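# Stand the hourglass upright in the tray's empty compartment

## Task

Set the hourglass on its end, standing upright, inside whichever tray compartment is vacant, then open the gripper so the robot is no longer holding it.

## Robot and tools

Robot: two 6-joint arms, left_arm and right_arm, each with a parallel two-finger gripper. Per arm the joint order is always waist, shoulder, elbow, wrist pitch, wrist yaw, wrist roll. Nominal ranges in rad: waist -2.618 to 3.054, shoulder 0.000 to 3.142, elbow 0.000 to 3.142, wrist pitch -1.571 to 1.571, wrist yaw -1.571 to 1.571, wrist roll -2.094 to 2.094. Real ends may differ by up to 0.059 rad.

Frames: the scene frame has its origin at table-top height, midway between the nominal arm bases. +x points out over the table, +z up, and left_arm sits on the +y side. Arm names do not match image sides. The base of left_arm is at (-0.038, +0.358, 0) m and right_arm's is at (+0.003, -0.288, 0) m, both turned almost nothing about z. Hand positions, orientations and wrist-camera poses are reported in each arm's own base frame. The table and the fixed cameras use the scene frame. The fingers point along the gripper's +z and close along its y. end_effector_position is the spot between the pads, about 1 cm short of the fingertips.

The row: every motion command is built from rows of 14 numbers in [-1, 1], one list covering both arms. The first 7 are left_arm's six joint values and its opening, and the last 7 are the same for right_arm. Joint values are offsets, not poses. They count from the "Joint targets" line as it stood when the action or call began, not from the row before, so sending the same offset again moves further. Scale: 1.0 equals 2.224 rad for waist, shoulder and elbow, and 8.485 rad for the three wrist joints. Opening is absolute: +1 fully open, -1 closed. To keep an arm still, send 0 for its joints and repeat its current opening, because a 0 there commands half-open.

execute_actions(actions, cameras): actions is a list of actions, and each action is up to 15 rows, one row per 1/30 s. A short action repeats its last row to fill 15 steps, and each action lasts 0.5 s. An action is rejected for both arms if it would push a joint more than 0.059 rad beyond its range. A malformed call is rejected entirely. cameras lists names (cam_high, cam_low, cam_left_wrist, cam_right_wrist, or "all"). With an empty actions list you get all images plus the full state.

move(target, speed, blend, opening_speed, grip_force, blocking, cameras): target is one 14-number row, or a list of up to 15 rows. Every row's offsets count from the same starting Joint targets. The joints are interpolated together, so the hand follows a curve, and nothing avoids obstacles or the other arm. speed is in rad/s for the joint with the farthest to travel: 0.01 to 12.57, default 0.5, and can be one value per target. blend is in rad and rounds corners between listed targets; 0 means stopping at each one. opening_speed (0.2 or more, in opening units per second) ramps the fingers. grip_force is the per-pad limit, 10 to 50 N, and stays set until changed; lower values close slowly. blocking=false returns after about 0.5 s while the motion continues. A whole move gets at most 10 s. The result adds a "move:" line: done, off_target (resting more than 0.035 rad away), moving, held or fault, possibly with limits=held. Neither done nor off_target tells you about contact.

wait(seconds 0 to 10) lets time pass with the last commands kept. stop brakes a running move. zoom_image(camera, region [x0, y0, x1, y1] in pixels, at most 504 by 504) enlarges part of the latest image. read_manual gives licence text only. finished_scene(scene 1 to 3) ends the scene for good. After ending scene 1, make no more calls in that reply. Scene 1 is practice and can be skipped.

Results: Joint positions (rad, then the pad gap in m, 0.094 when open), Joint velocities, and Joint targets (the base for your next offsets). Joint torques are in N m and include the arm's own weight. grip_measured uses the opening scale. grip_effort_nm is negative when closing and is not a pad force. You also get end effector pose and Tool commands. "joint sent to its limit" means a joint was clipped at its end. "joint command not followed" means the clearance check changed targets. MOTOR HOT appears at 75 °C. At 90 °C that arm folds and stays idle, and at 100 °C it goes limp. Holding loads, staying stretched out or pushing at an unreachable pose all heat the motors.

Motion limits: per control step a target may lead its measured angle by at most 0.339 rad (first three joints) or 2.2 rad (wrists). Targets that would move the hand more than 200 mm are scaled back. Small moves may not start at all. If an arm is stuck pushing, command its targets back past its measured positions.

Gripping: a full squeeze is roughly 50 to 64 N per pad. For fragile items, close slowly with opening_speed and a lower grip_force. To release, command an opening well above grip_measured.

Cameras are all 896x504. cam_high and cam_low are fixed on a stand behind the arms, and each wrist carries its own camera.

Avoid: dropping the hourglass, releasing it while it still moves, fast impacts, heavy pressing, and the two grippers pressing or closing on each other. Keep the wrist-camera cables from touching objects, since that counts as contact. Anything that leaves the table or is left off it fails the task. Objects may get an occasional nudge. Before finishing, the hourglass must remain upright in place without support.

Each tool is called after "Call:" as a command line: name --argument value for each argument, lists and objects as JSON in quotes; but a table of rows of numbers goes row by row, as --pt "numbers of a row", without its own name.

## Session

Call:
execute_actions --actions '[]'

Scene clock: 0.00 s.
left_arm: end_effector_position=(+0.3628, -0.0378, +0.2311) grip_measured=+1.000 grip_effort_nm=n/a end_effector_quat_wxyz=(+0.579, +0.025, +0.815, +0.002) | right_arm: end_effector_position=(+0.2873, +0.1298, +0.2305) grip_measured=+1.000 grip_effort_nm=n/a end_effector_quat_wxyz=(+0.690, -0.119, +0.703, +0.126)
Joint positions: left_arm=[-0.175 1.005 0.656 0.008 -0.139 -0.014 0.094] | right_arm=[0.518 0.71 0.246 0.448 0.17 0.015 0.094]
Joint velocities: within noise
Joint torques (N m): no reading
Motor temperatures (°C): left_arm=[22 28 28 33 22 22 23] | right_arm=[21 26 35 35 23 21 22]
Heat: left arm: 33 °C; right arm: 35 °C.
Joint targets: left_arm=[-0.169 0.988 0.676 0.021 -0.145 -0.019] | right_arm=[0.513 0.698 0.267 0.462 0.175 0.019]
Tool commands: left_gripper/opening=+1.0 right_gripper/opening=+1.0

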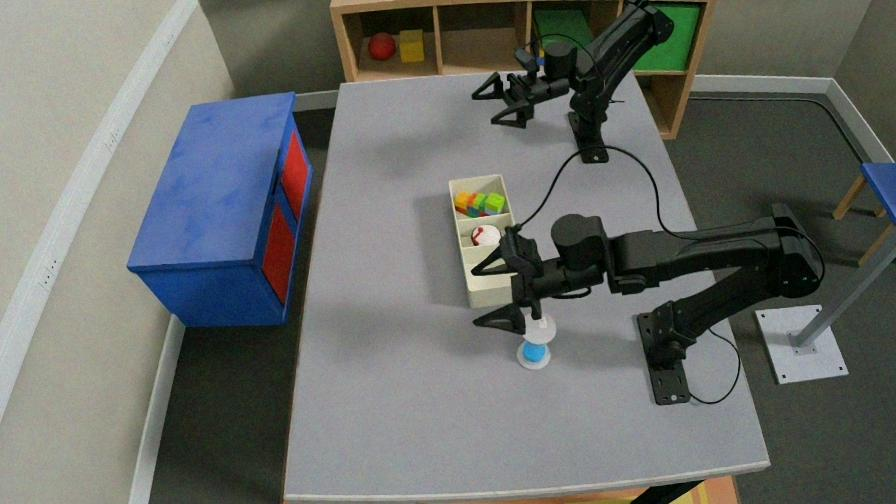

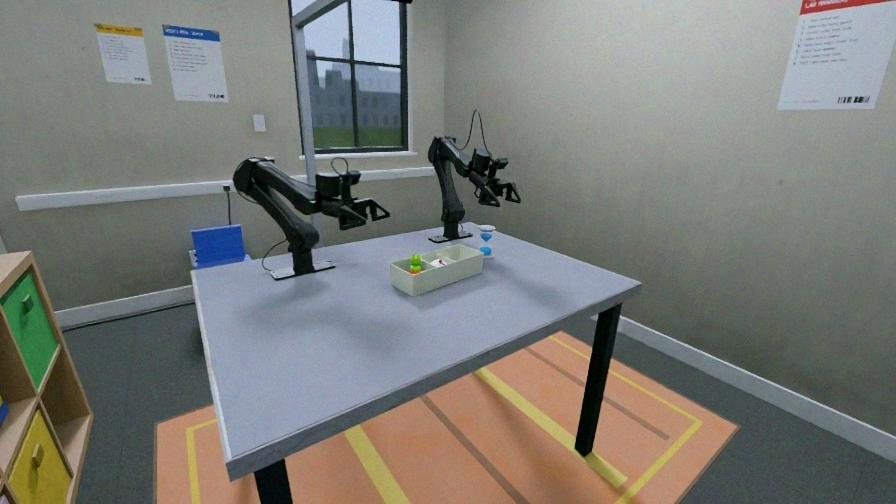

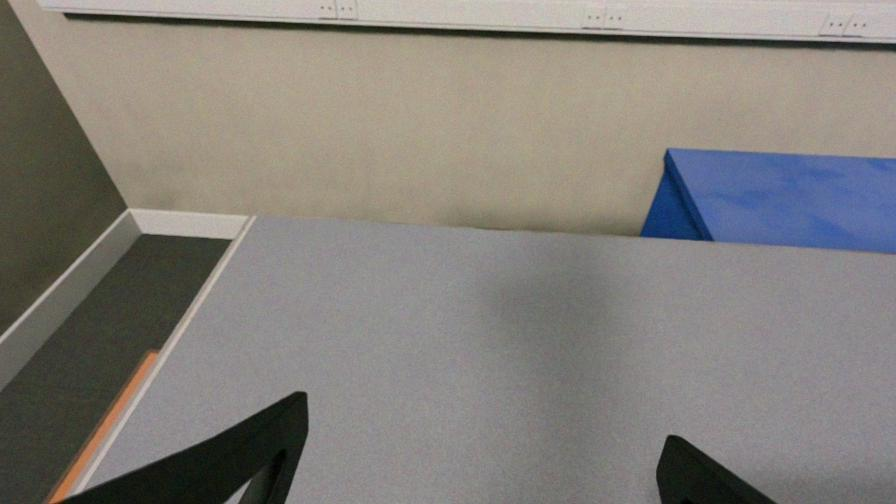

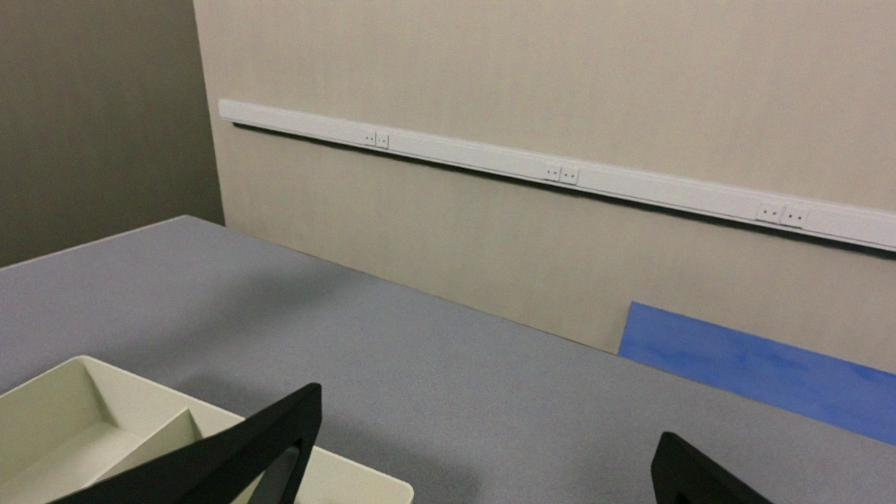

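Call:
zoom_image --camera "cam_high" --region '[420, 160, 600, 400]'

Call:
zoom_image --camera "cam_low" --region '[370, 200, 530, 310]'

Scaled by 2.100 from the camera's 896x504 image, which has a finer 1280x720 frame.

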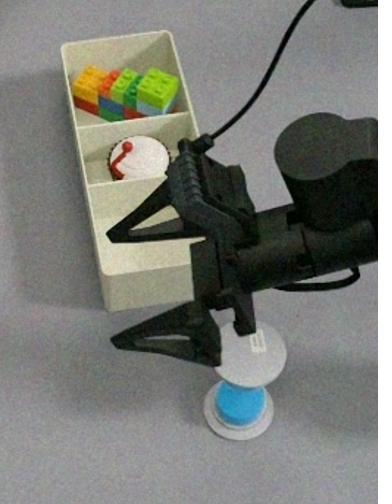

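Scaled by 3.150 from the camera's 896x504 image, which has a finer 1280x720 frame.

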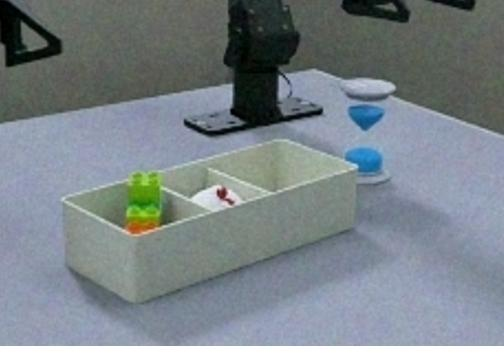

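Call:
move --target '[0, 0.2302, 0.3705, -0.1793, 0.0171, 0.0022, 1, 0, 0, 0, 0, 0, 0, 1]' --speed 1.2 --cameras '["all"]'

Scene clock: 47.20 s.
left_arm: end_effector_position=(+0.2548, -0.0436, +0.1817) grip_measured=+1.000 grip_effort_nm=-0.02 end_effector_quat_wxyz=(+0.019, +0.084, +0.996, +0.000) | right_arm: end_effector_position=(+0.2873, +0.1298, +0.2305) grip_measured=+1.000 grip_effort_nm=0.02 end_effector_quat_wxyz=(+0.690, -0.119, +0.703, +0.126)
Joint positions: left_arm=[-0.175 1.502 1.462 -1.492 -0.003 -0.007 0.094] | right_arm=[0.518 0.71 0.246 0.448 0.17 0.015 0.094]
Joint torques (N m): left_arm=[0.13 -5.31 10.26 0.15 0.11 0.05] | right_arm=[-0.01 -0.36 9.03 1.49 0.02 0.02]
Motor temperatures (°C): left_arm=[22 28 30 39 22 22 22] | right_arm=[21 25 36 39 23 20 22]
Heat: left arm: 39 °C; right arm: 39 °C.
Joint targets: left_arm=[-0.169 1.500 1.500 -1.501 0.000 0.000] | right_arm=[0.513 0.698 0.267 0.462 0.175 0.019]
move: off_target (left_arm); left_arm: the elbow is farthest, 0.039 rad from its target
camera_calibration:
cam_left_wrist: T_world_to_cam=[[-0.0894564, -0.993258, -0.0737246, 0.00162138], [-0.941589, 0.0602093, 0.331338, 0.235658], [-0.324666, 0.0990586, -0.940627, 0.375895], [0, 0, 0, 1]] pos_world=[0.344078, -0.049814, 0.275614]

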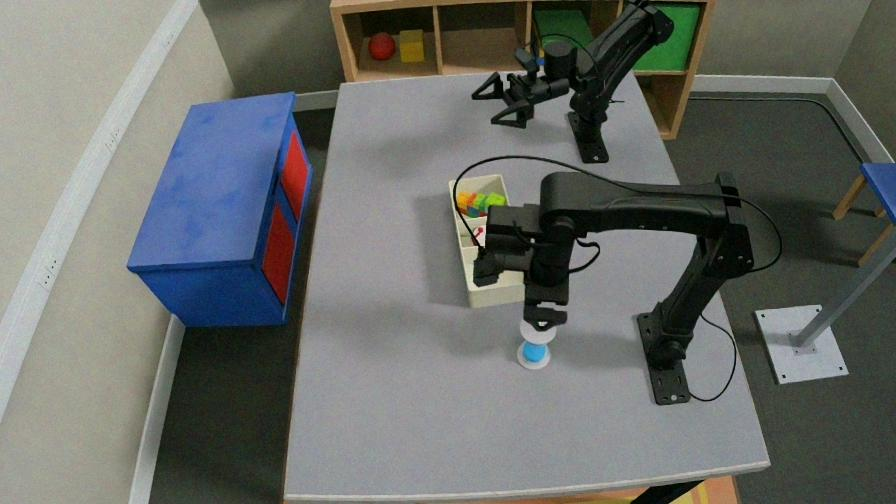

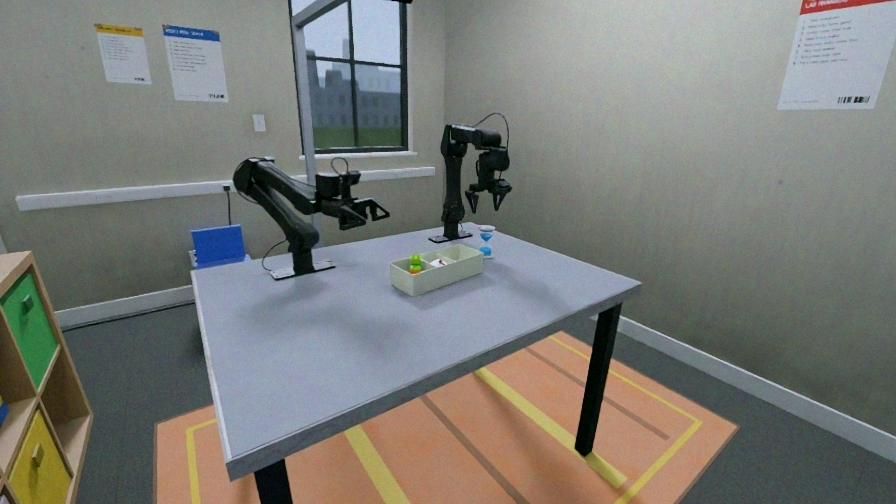

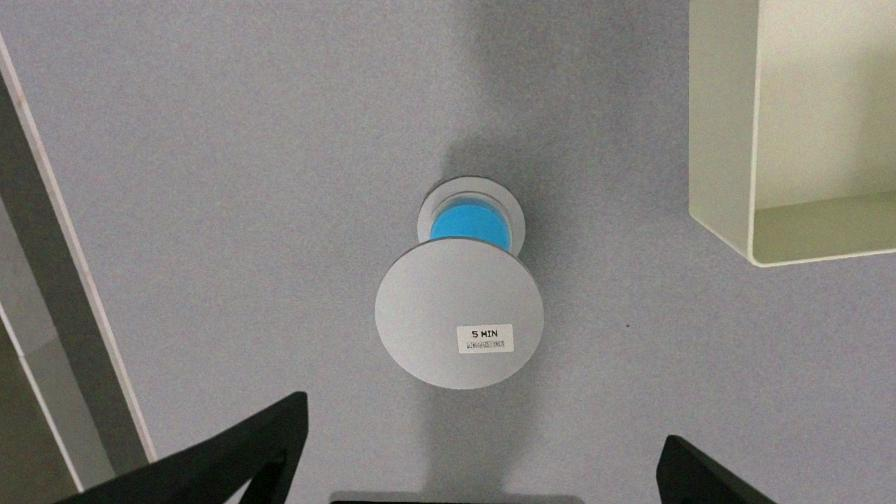

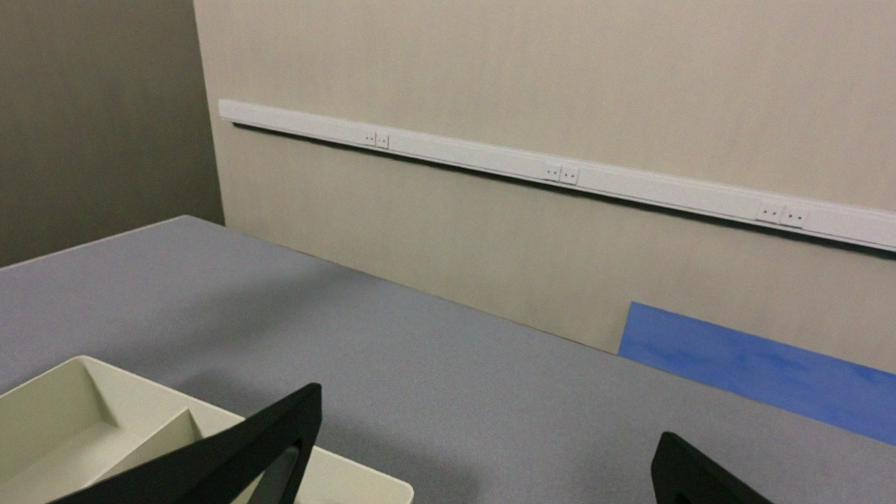

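Call:
move --target '[0.0166, 0.0261, -0.0989, 0.0284, 0, 0, 0.7, 0, 0, 0, 0, 0, 0, 1]' --speed 0.5 --cameras '["cam_high", "cam_left_wrist"]'

Scene clock: 65.30 s.
left_arm: end_effector_position=(+0.2680, -0.0346, +0.1206) grip_measured=+0.702 grip_effort_nm=-0.13 end_effector_quat_wxyz=(+0.000, +0.062, +0.998, +0.001) | right_arm: end_effector_position=(+0.2873, +0.1298, +0.2305) grip_measured=+1.000 grip_effort_nm=0.02 end_effector_quat_wxyz=(+0.690, -0.119, +0.703, +0.126)
Joint positions: left_arm=[-0.134 1.566 1.281 -1.286 -0.003 -0.01 0.08] | right_arm=[0.518 0.71 0.246 0.448 0.17 0.015 0.094]
Joint torques (N m): left_arm=[0.73 -6.74 6.64 0.41 0.07 0.06] | right_arm=[-0.02 -0.36 9.03 1.49 0.02 0.02]
Heat: left arm: 35 °C; right arm: 39 °C.
Joint targets: left_arm=[-0.132 1.558 1.280 -1.260 0.000 0.000] | right_arm=[0.513 0.698 0.267 0.462 0.175 0.019]
move: done
camera_calibration:
cam_left_wrist: T_world_to_cam=[[-0.04816, -0.995862, -0.0770665, -0.00350166], [-0.929484, 0.0164333, 0.368496, 0.258626], [-0.365705, 0.0893788, -0.926429, 0.330827], [0, 0, 0, 1]] pos_world=[0.361205, -0.0373061, 0.210915]
Images, in order (width x height): cam_high 896x504, cam_left_wrist 896x504.

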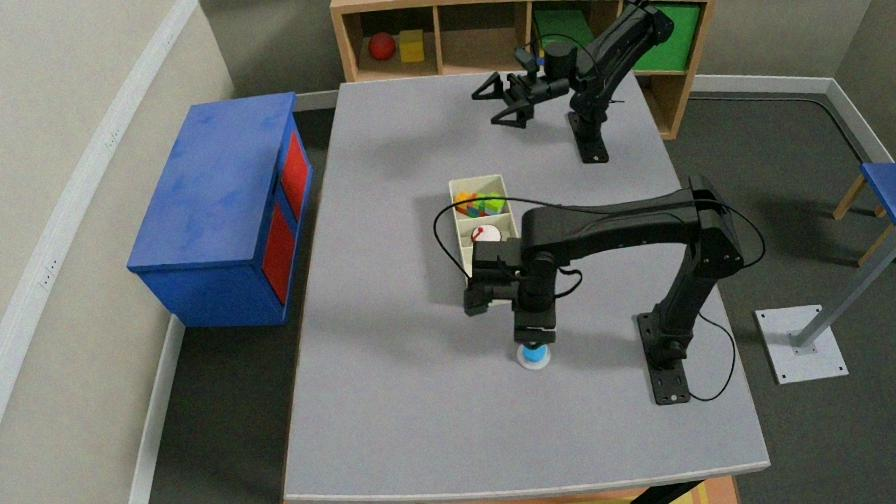

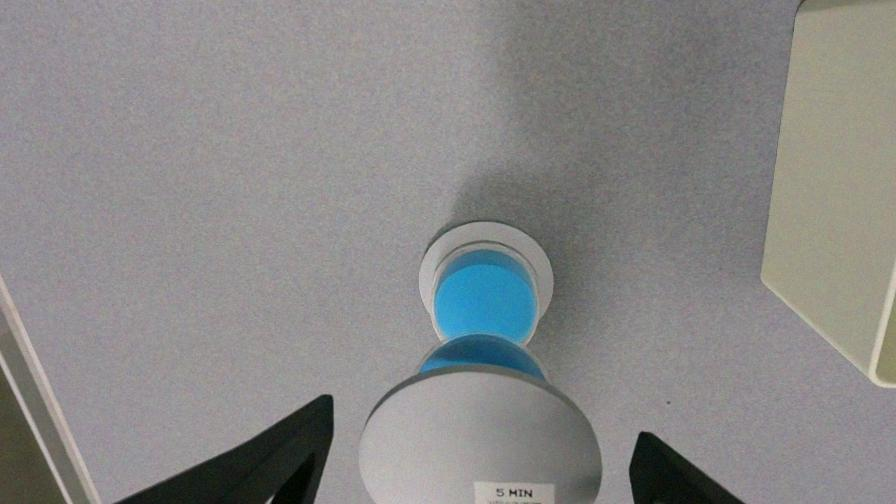

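Call:
move --pt "0 0 -0.0135 0.0033 0 0 0.7 0 0 0 0 0 0 1" --pt "0 0 -0.0135 0.0033 0 0 0.2 0 0 0 0 0 0 1" --pt "0 -0.0036 0.1731 -0.0342 0 0 0.2 0 0 0 0 0 0 1" --speed '[0.3, 0.5, 0.6]' --grip_force 30 --cameras '["cam_high", "cam_low", "cam_left_wrist"]'

Scene clock: 92.37 s.
left_arm: end_effector_position=(+0.2796, -0.0390, +0.2075) grip_measured=+0.313 grip_effort_nm=-0.68 end_effector_quat_wxyz=(+0.045, +0.070, +0.997, -0.003) | right_arm: end_effector_position=(+0.2873, +0.1298, +0.2305) grip_measured=+1.000 grip_effort_nm=0.02 end_effector_quat_wxyz=(+0.690, -0.119, +0.703, +0.126)
Joint positions: left_arm=[-0.143 1.568 1.627 -1.541 -0.001 -0.004 0.062] | right_arm=[0.518 0.71 0.246 0.448 0.17 0.015 0.094]
Joint torques (N m): left_arm=[0.7 -7.53 10.1 0.29 0.11 0.04] | right_arm=[-0.01 -0.39 9.03 1.49 0.02 0.02]
Motor temperatures (°C): left_arm=[21 28 29 32 21 22 22] | right_arm=[21 24 36 39 23 20 21]
Heat: left arm: 32 °C; right arm: 39 °C.
Joint targets: left_arm=[-0.132 1.550 1.665 -1.550 0.000 0.000] | right_arm=[0.513 0.698 0.267 0.462 0.175 0.019]
grip_force (N): 30, 30
move: off_target (left_arm); left_arm: the elbow is farthest, 0.038 rad from its target
camera_calibration:
cam_left_wrist: T_world_to_cam=[[-0.0570255, -0.996048, -0.0680985, -0.0000499509], [-0.958288, 0.0354746, 0.283596, 0.263895], [-0.280059, 0.0814301, -0.956523, 0.397979], [0, 0, 0, 1]] pos_world=[0.364342, -0.0418188, 0.305834]
Images, in order (width x height): cam_high 896x504, cam_low 896x504, cam_left_wrist 896x504.

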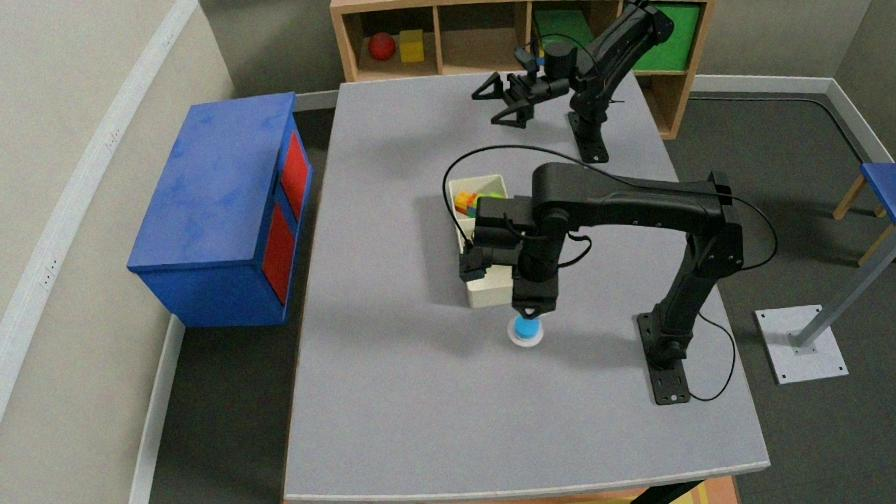

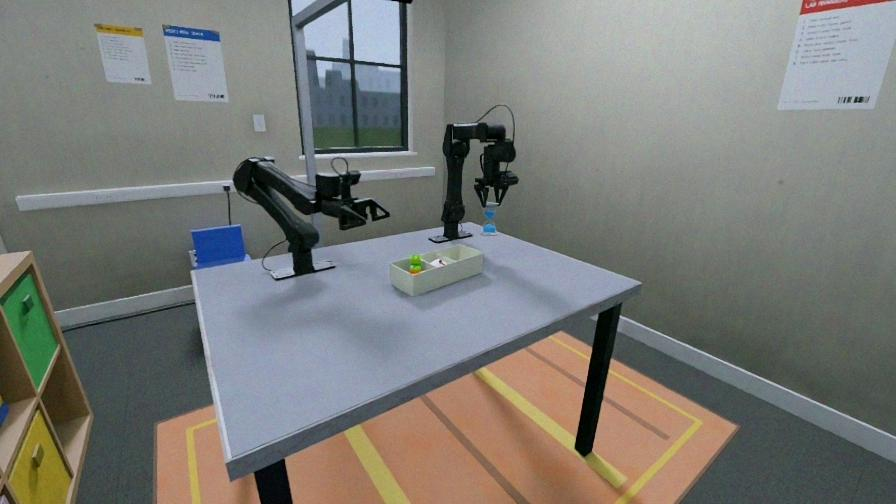

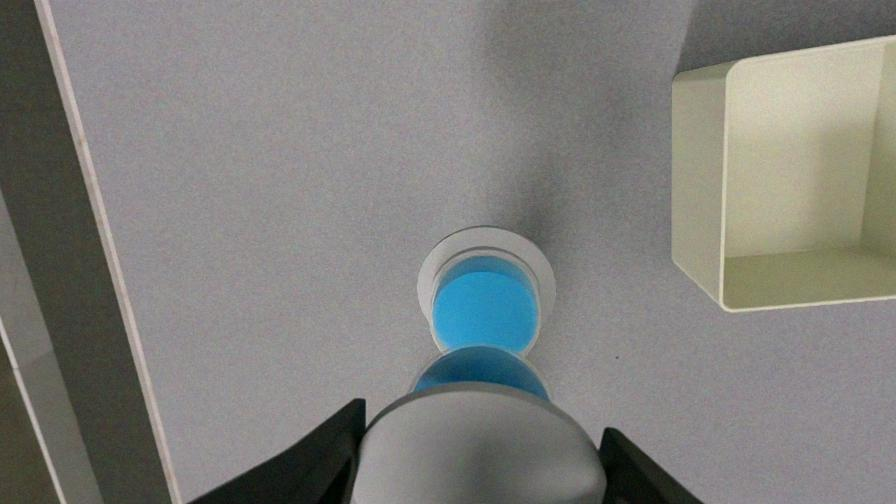

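Call:
move --pt "-0.2095 0.1776 0.2091 0 0 0 0.2 0 0 0 0 0 0 1" --pt "-0.2095 0.2273 0.1274 0.0102 0 0 0.2 0 0 0 0 0 0 1" --speed '[0.6, 0.3]' --blend '[0.05, 0]' --cameras '["cam_high", "cam_left_wrist"]'

Scene clock: 113.87 s.
left_arm: end_effector_position=(+0.3197, -0.2190, +0.1283) grip_measured=+0.313 grip_effort_nm=-0.68 end_effector_quat_wxyz=(-0.019, +0.296, +0.955, +0.004) | right_arm: end_effector_position=(+0.2873, +0.1298, +0.2305) grip_measured=+1.000 grip_effort_nm=0.02 end_effector_quat_wxyz=(+0.690, -0.119, +0.703, +0.126)
Joint positions: left_arm=[-0.602 2.071 1.943 -1.481 0.003 -0.001 0.062] | right_arm=[0.518 0.71 0.246 0.448 0.17 0.015 0.094]
Joint torques (N m): left_arm=[0.61 -12.36 7.02 0.28 0.04 -0.01] | right_arm=[-0.01 -0.36 9.02 1.48 0.02 0.02]
Heat: left arm: 31 °C; right arm: 39 °C.
Joint targets: left_arm=[-0.598 2.056 1.949 -1.463 0.000 0.000] | right_arm=[0.513 0.698 0.267 0.462 0.175 0.019]
grip_force (N): 30, 30
move: done
camera_calibration:
cam_left_wrist: T_world_to_cam=[[-0.50248, -0.861444, -0.073673, -0.00990874], [-0.805176, 0.435206, 0.402848, 0.354362], [-0.314968, 0.261743, -0.912297, 0.392959], [0, 0, 0, 1]] pos_world=[0.404114, -0.26561, 0.215011]
Images, in order (width x height): cam_high 896x504, cam_left_wrist 896x504.

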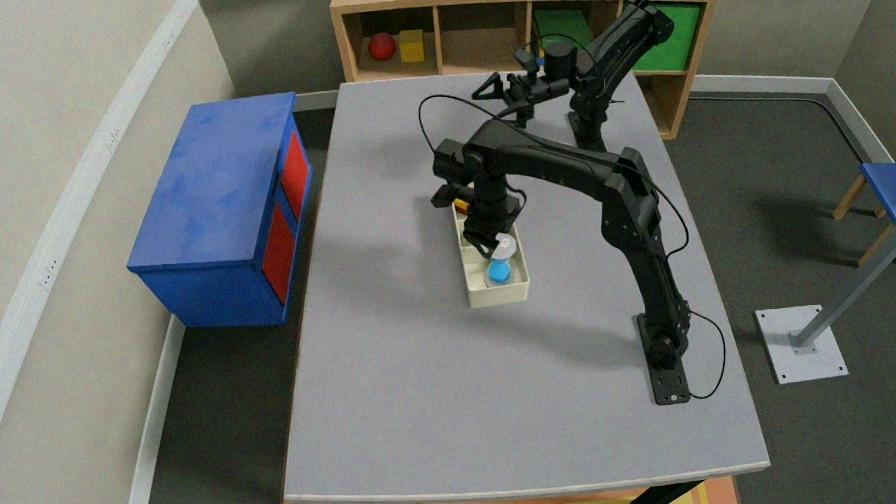

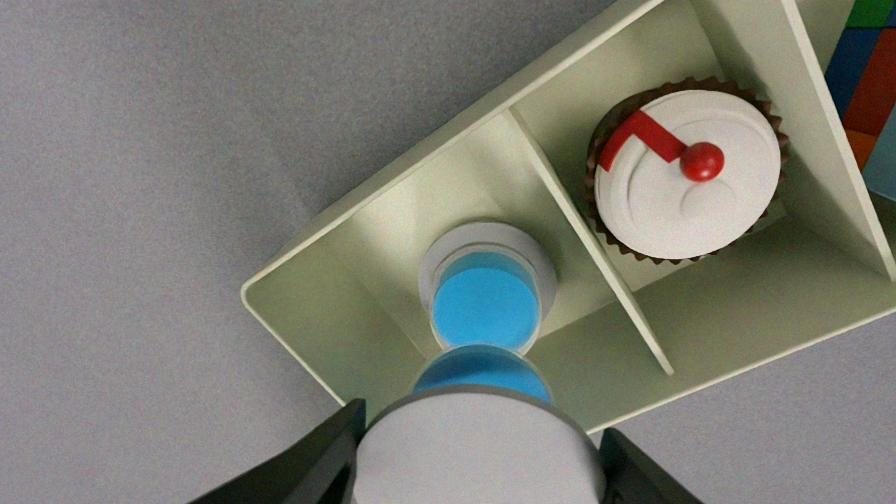

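Call:
move --target '[0, -0.0090, -0.0360, 0.0101, 0, 0, 0.2, 0, 0, 0, 0, 0, 0, 1]' --speed 0.1 --cameras '["cam_high", "cam_low", "cam_left_wrist"]'

Call:
zoom_image --camera "cam_high" --region '[430, 200, 560, 320]'

Call:
zoom_image --camera "cam_low" --region '[380, 160, 520, 300]'

Scene clock: 118.50 s.
left_arm: end_effector_position=(+0.3173, -0.2213, +0.1182) grip_measured=+0.313 grip_effort_nm=-0.68 end_effector_quat_wxyz=(-0.017, +0.299, +0.954, +0.003) | right_arm: end_effector_position=(+0.2873, +0.1298, +0.2305) grip_measured=+1.000 grip_effort_nm=0.02 end_effector_quat_wxyz=(+0.690, -0.119, +0.703, +0.126)
Joint positions: left_arm=[-0.609 2.059 1.885 -1.431 0.005 -0.002 0.062] | right_arm=[0.518 0.71 0.246 0.448 0.17 0.015 0.094]
Joint torques (N m): left_arm=[0.61 -13.03 5.07 0.66 0 0.03] | right_arm=[-0.01 -0.36 9.03 1.48 0.03 0.01]
Heat: left arm: 31 °C; right arm: 39 °C.
Joint targets: left_arm=[-0.598 2.036 1.869 -1.378 0.000 0.000] | right_arm=[0.513 0.698 0.267 0.462 0.175 0.019]
grip_force (N): 30, 30
move: off_target (left_arm); left_arm: the wrist pitch is farthest, 0.053 rad from its target
camera_calibration:
cam_left_wrist: T_world_to_cam=[[-0.507496, -0.858648, -0.0719092, -0.0118393], [-0.803685, 0.44161, 0.398836, 0.358921], [-0.310704, 0.2602, -0.914198, 0.382218], [0, 0, 0, 1]] pos_world=[0.401208, -0.268122, 0.205421]
Images, in order (width x height): cam_high 896x504, cam_low 896x504, cam_left_wrist 896x504.

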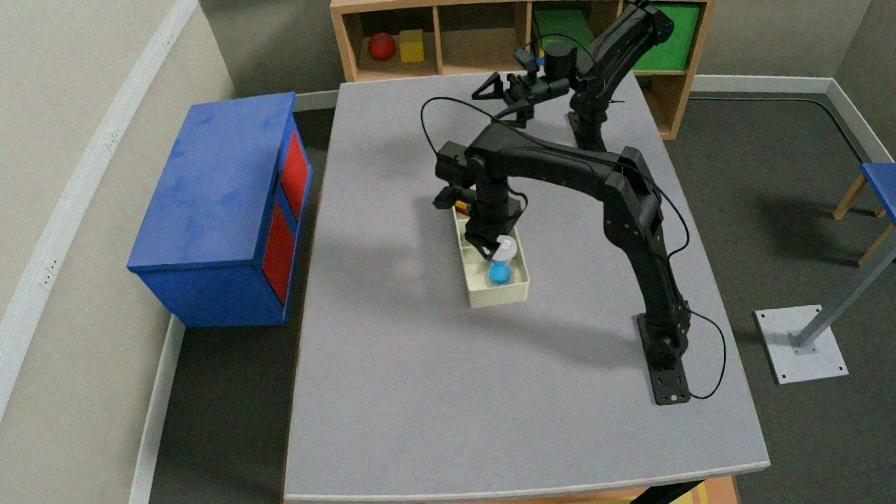

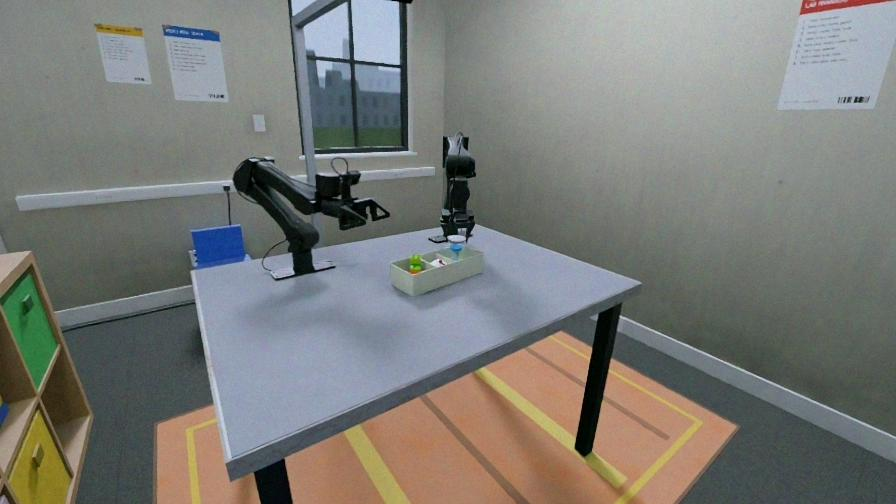

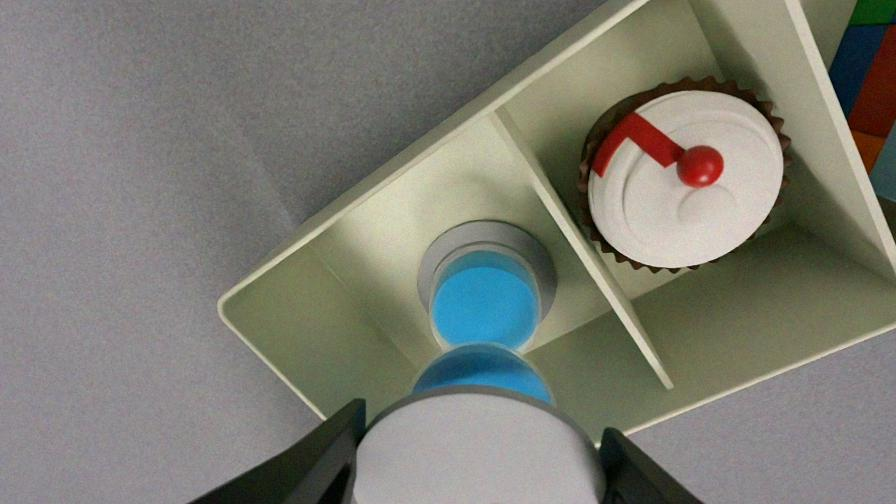

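Scaled by 3.877 from the camera's 896x504 image, which has a finer 1280x720 frame.

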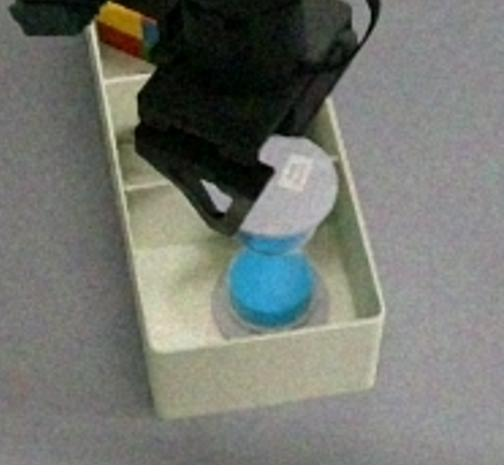

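Scaled by 3.600 from the camera's 896x504 image, which has a finer 1280x720 frame.

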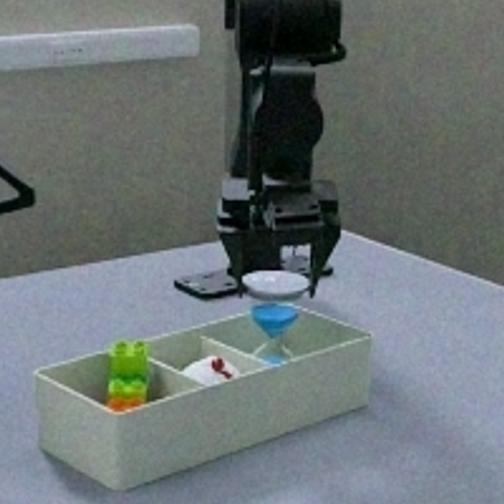

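Call:
move --pt "0 0.0036 0.0072 -0.0041 0 0 0.2 0 0 0 0 0 0 1" --pt "0 0.0036 0.0072 -0.0041 0 0 0.8 0 0 0 0 0 0 1" --pt "0 -0.0409 0.1174 -0.0203 0 0 0.8 0 0 0 0 0 0 1" --speed '[0.2, 0.5, 0.5]' --cameras '["cam_high", "cam_low", "cam_left_wrist"]'

Scene clock: 127.97 s.
left_arm: end_effector_position=(+0.3271, -0.2285, +0.2068) grip_measured=+0.798 grip_effort_nm=0.10 end_effector_quat_wxyz=(+0.079, +0.295, +0.952, -0.029) | right_arm: end_effector_position=(+0.2873, +0.1298, +0.2305) grip_measured=+1.000 grip_effort_nm=0.02 end_effector_quat_wxyz=(+0.690, -0.119, +0.703, +0.126)
Joint positions: left_arm=[-0.609 1.97 2.103 -1.536 0.006 -0.01 0.084] | right_arm=[0.518 0.71 0.246 0.448 0.17 0.015 0.094]
Joint torques (N m): left_arm=[0.66 -12.18 8.96 0.36 -0.03 0] | right_arm=[-0.02 -0.38 9.02 1.49 0.03 0.02]
Heat: left arm: 31 °C; right arm: 39 °C.
Joint targets: left_arm=[-0.598 1.945 2.130 -1.550 0.000 0.000] | right_arm=[0.513 0.698 0.267 0.462 0.175 0.019]
grip_force (N): 30, 30
move: done
camera_calibration:
cam_left_wrist: T_world_to_cam=[[-0.490727, -0.869721, -0.0526495, -0.0185803], [-0.857027, 0.470901, 0.209182, 0.398046], [-0.157137, 0.147773, -0.976458, 0.405075], [0, 0, 0, 1]] pos_world=[0.39567, -0.263459, 0.311297]
Images, in order (width x height): cam_high 896x504, cam_low 896x504, cam_left_wrist 896x504.

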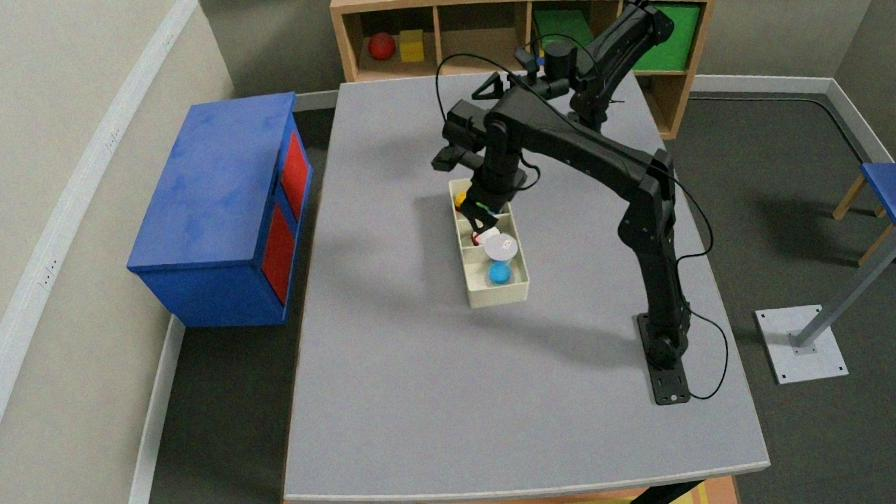

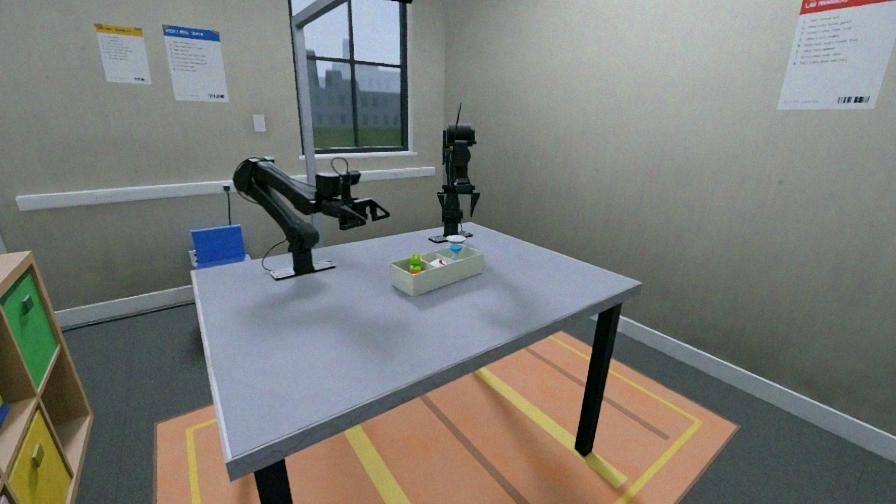

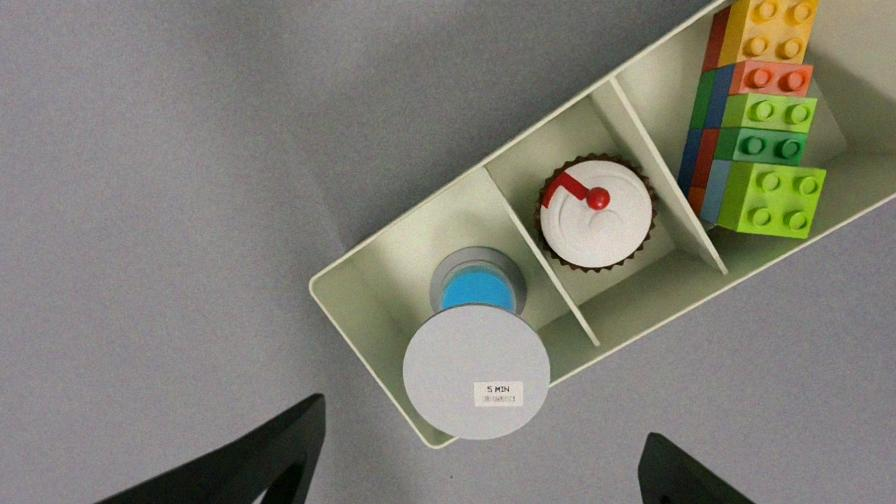

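Call:
move --target '[0.3147, 0, 0, 0, 0, 0, 1, -0.0958, 0.5405, 0.8152, -0.2371, -0.0206, -0.0022, 1]' --speed 1.2 --cameras '["cam_high", "cam_right_wrist"]'

Call:
zoom_image --camera "cam_high" --region '[420, 150, 560, 330]'

Scene clock: 158.43 s.
left_arm: end_effector_position=(+0.3965, +0.0408, +0.2068) grip_measured=+0.998 grip_effort_nm=0.10 end_effector_quat_wxyz=(+0.083, -0.055, +0.995, +0.001) | right_arm: end_effector_position=(+0.3659, +0.1160, +0.2145) grip_measured=+1.000 grip_effort_nm=0.02 end_effector_quat_wxyz=(+0.087, -0.148, +0.985, +0.013)
Joint positions: left_arm=[0.102 1.97 2.103 -1.538 0.005 -0.008 0.094] | right_arm=[0.305 1.901 2.038 -1.531 0.001 0.006 0.094]
Joint torques (N m): left_arm=[-0.2 -12.3 9.02 0.38 0.01 0.02] | right_arm=[-0.49 -7.23 9.32 0.2 -0.04 -0.1]
Motor temperatures (°C): left_arm=[21 34 31 29 21 22 21] | right_arm=[21 24 35 38 22 20 21]
Heat: left arm: 34 °C; right arm: 38 °C.
Joint targets: left_arm=[0.102 1.945 2.130 -1.550 0.000 0.000] | right_arm=[0.300 1.900 2.080 -1.550 0.001 0.001]
grip_force (N): 30, 30
move: off_target (right_arm); right_arm: the elbow is farthest, 0.043 rad from its target
camera_calibration:
cam_right_wrist: T_world_to_cam=[[0.405345, -0.911648, -0.0677734, -0.0185232], [-0.885626, -0.40999, 0.218115, 0.376118], [-0.22663, -0.0283898, -0.973567, 0.414388], [0, 0, 0, 1]] pos_world=[0.434522, 0.149083, 0.320142]
Images, in order (width x height): cam_high 896x504, cam_right_wrist 896x504.

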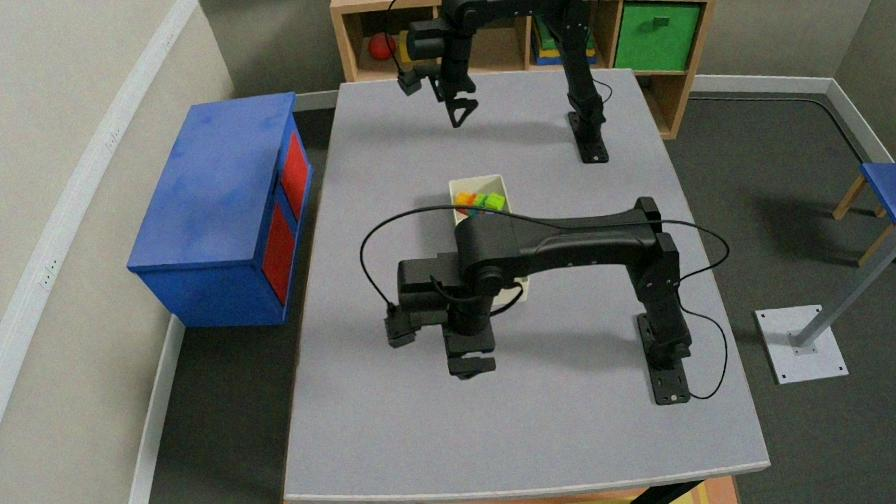

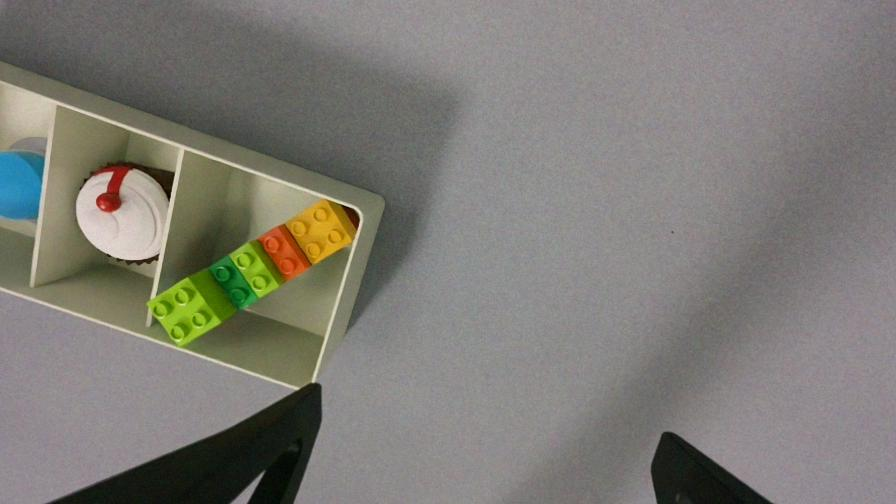

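Scaled by 2.800 from the camera's 896x504 image, which has a finer 1280x720 frame.

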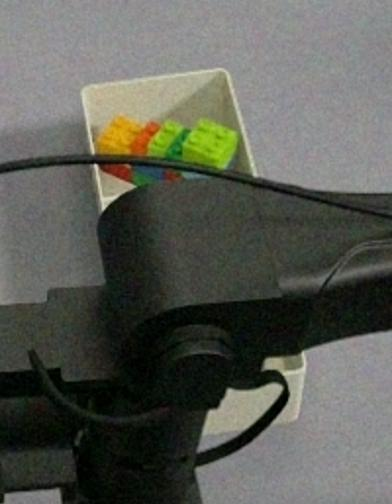

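Call:
finished_scene --scene 1

The scene is finished: the task was done.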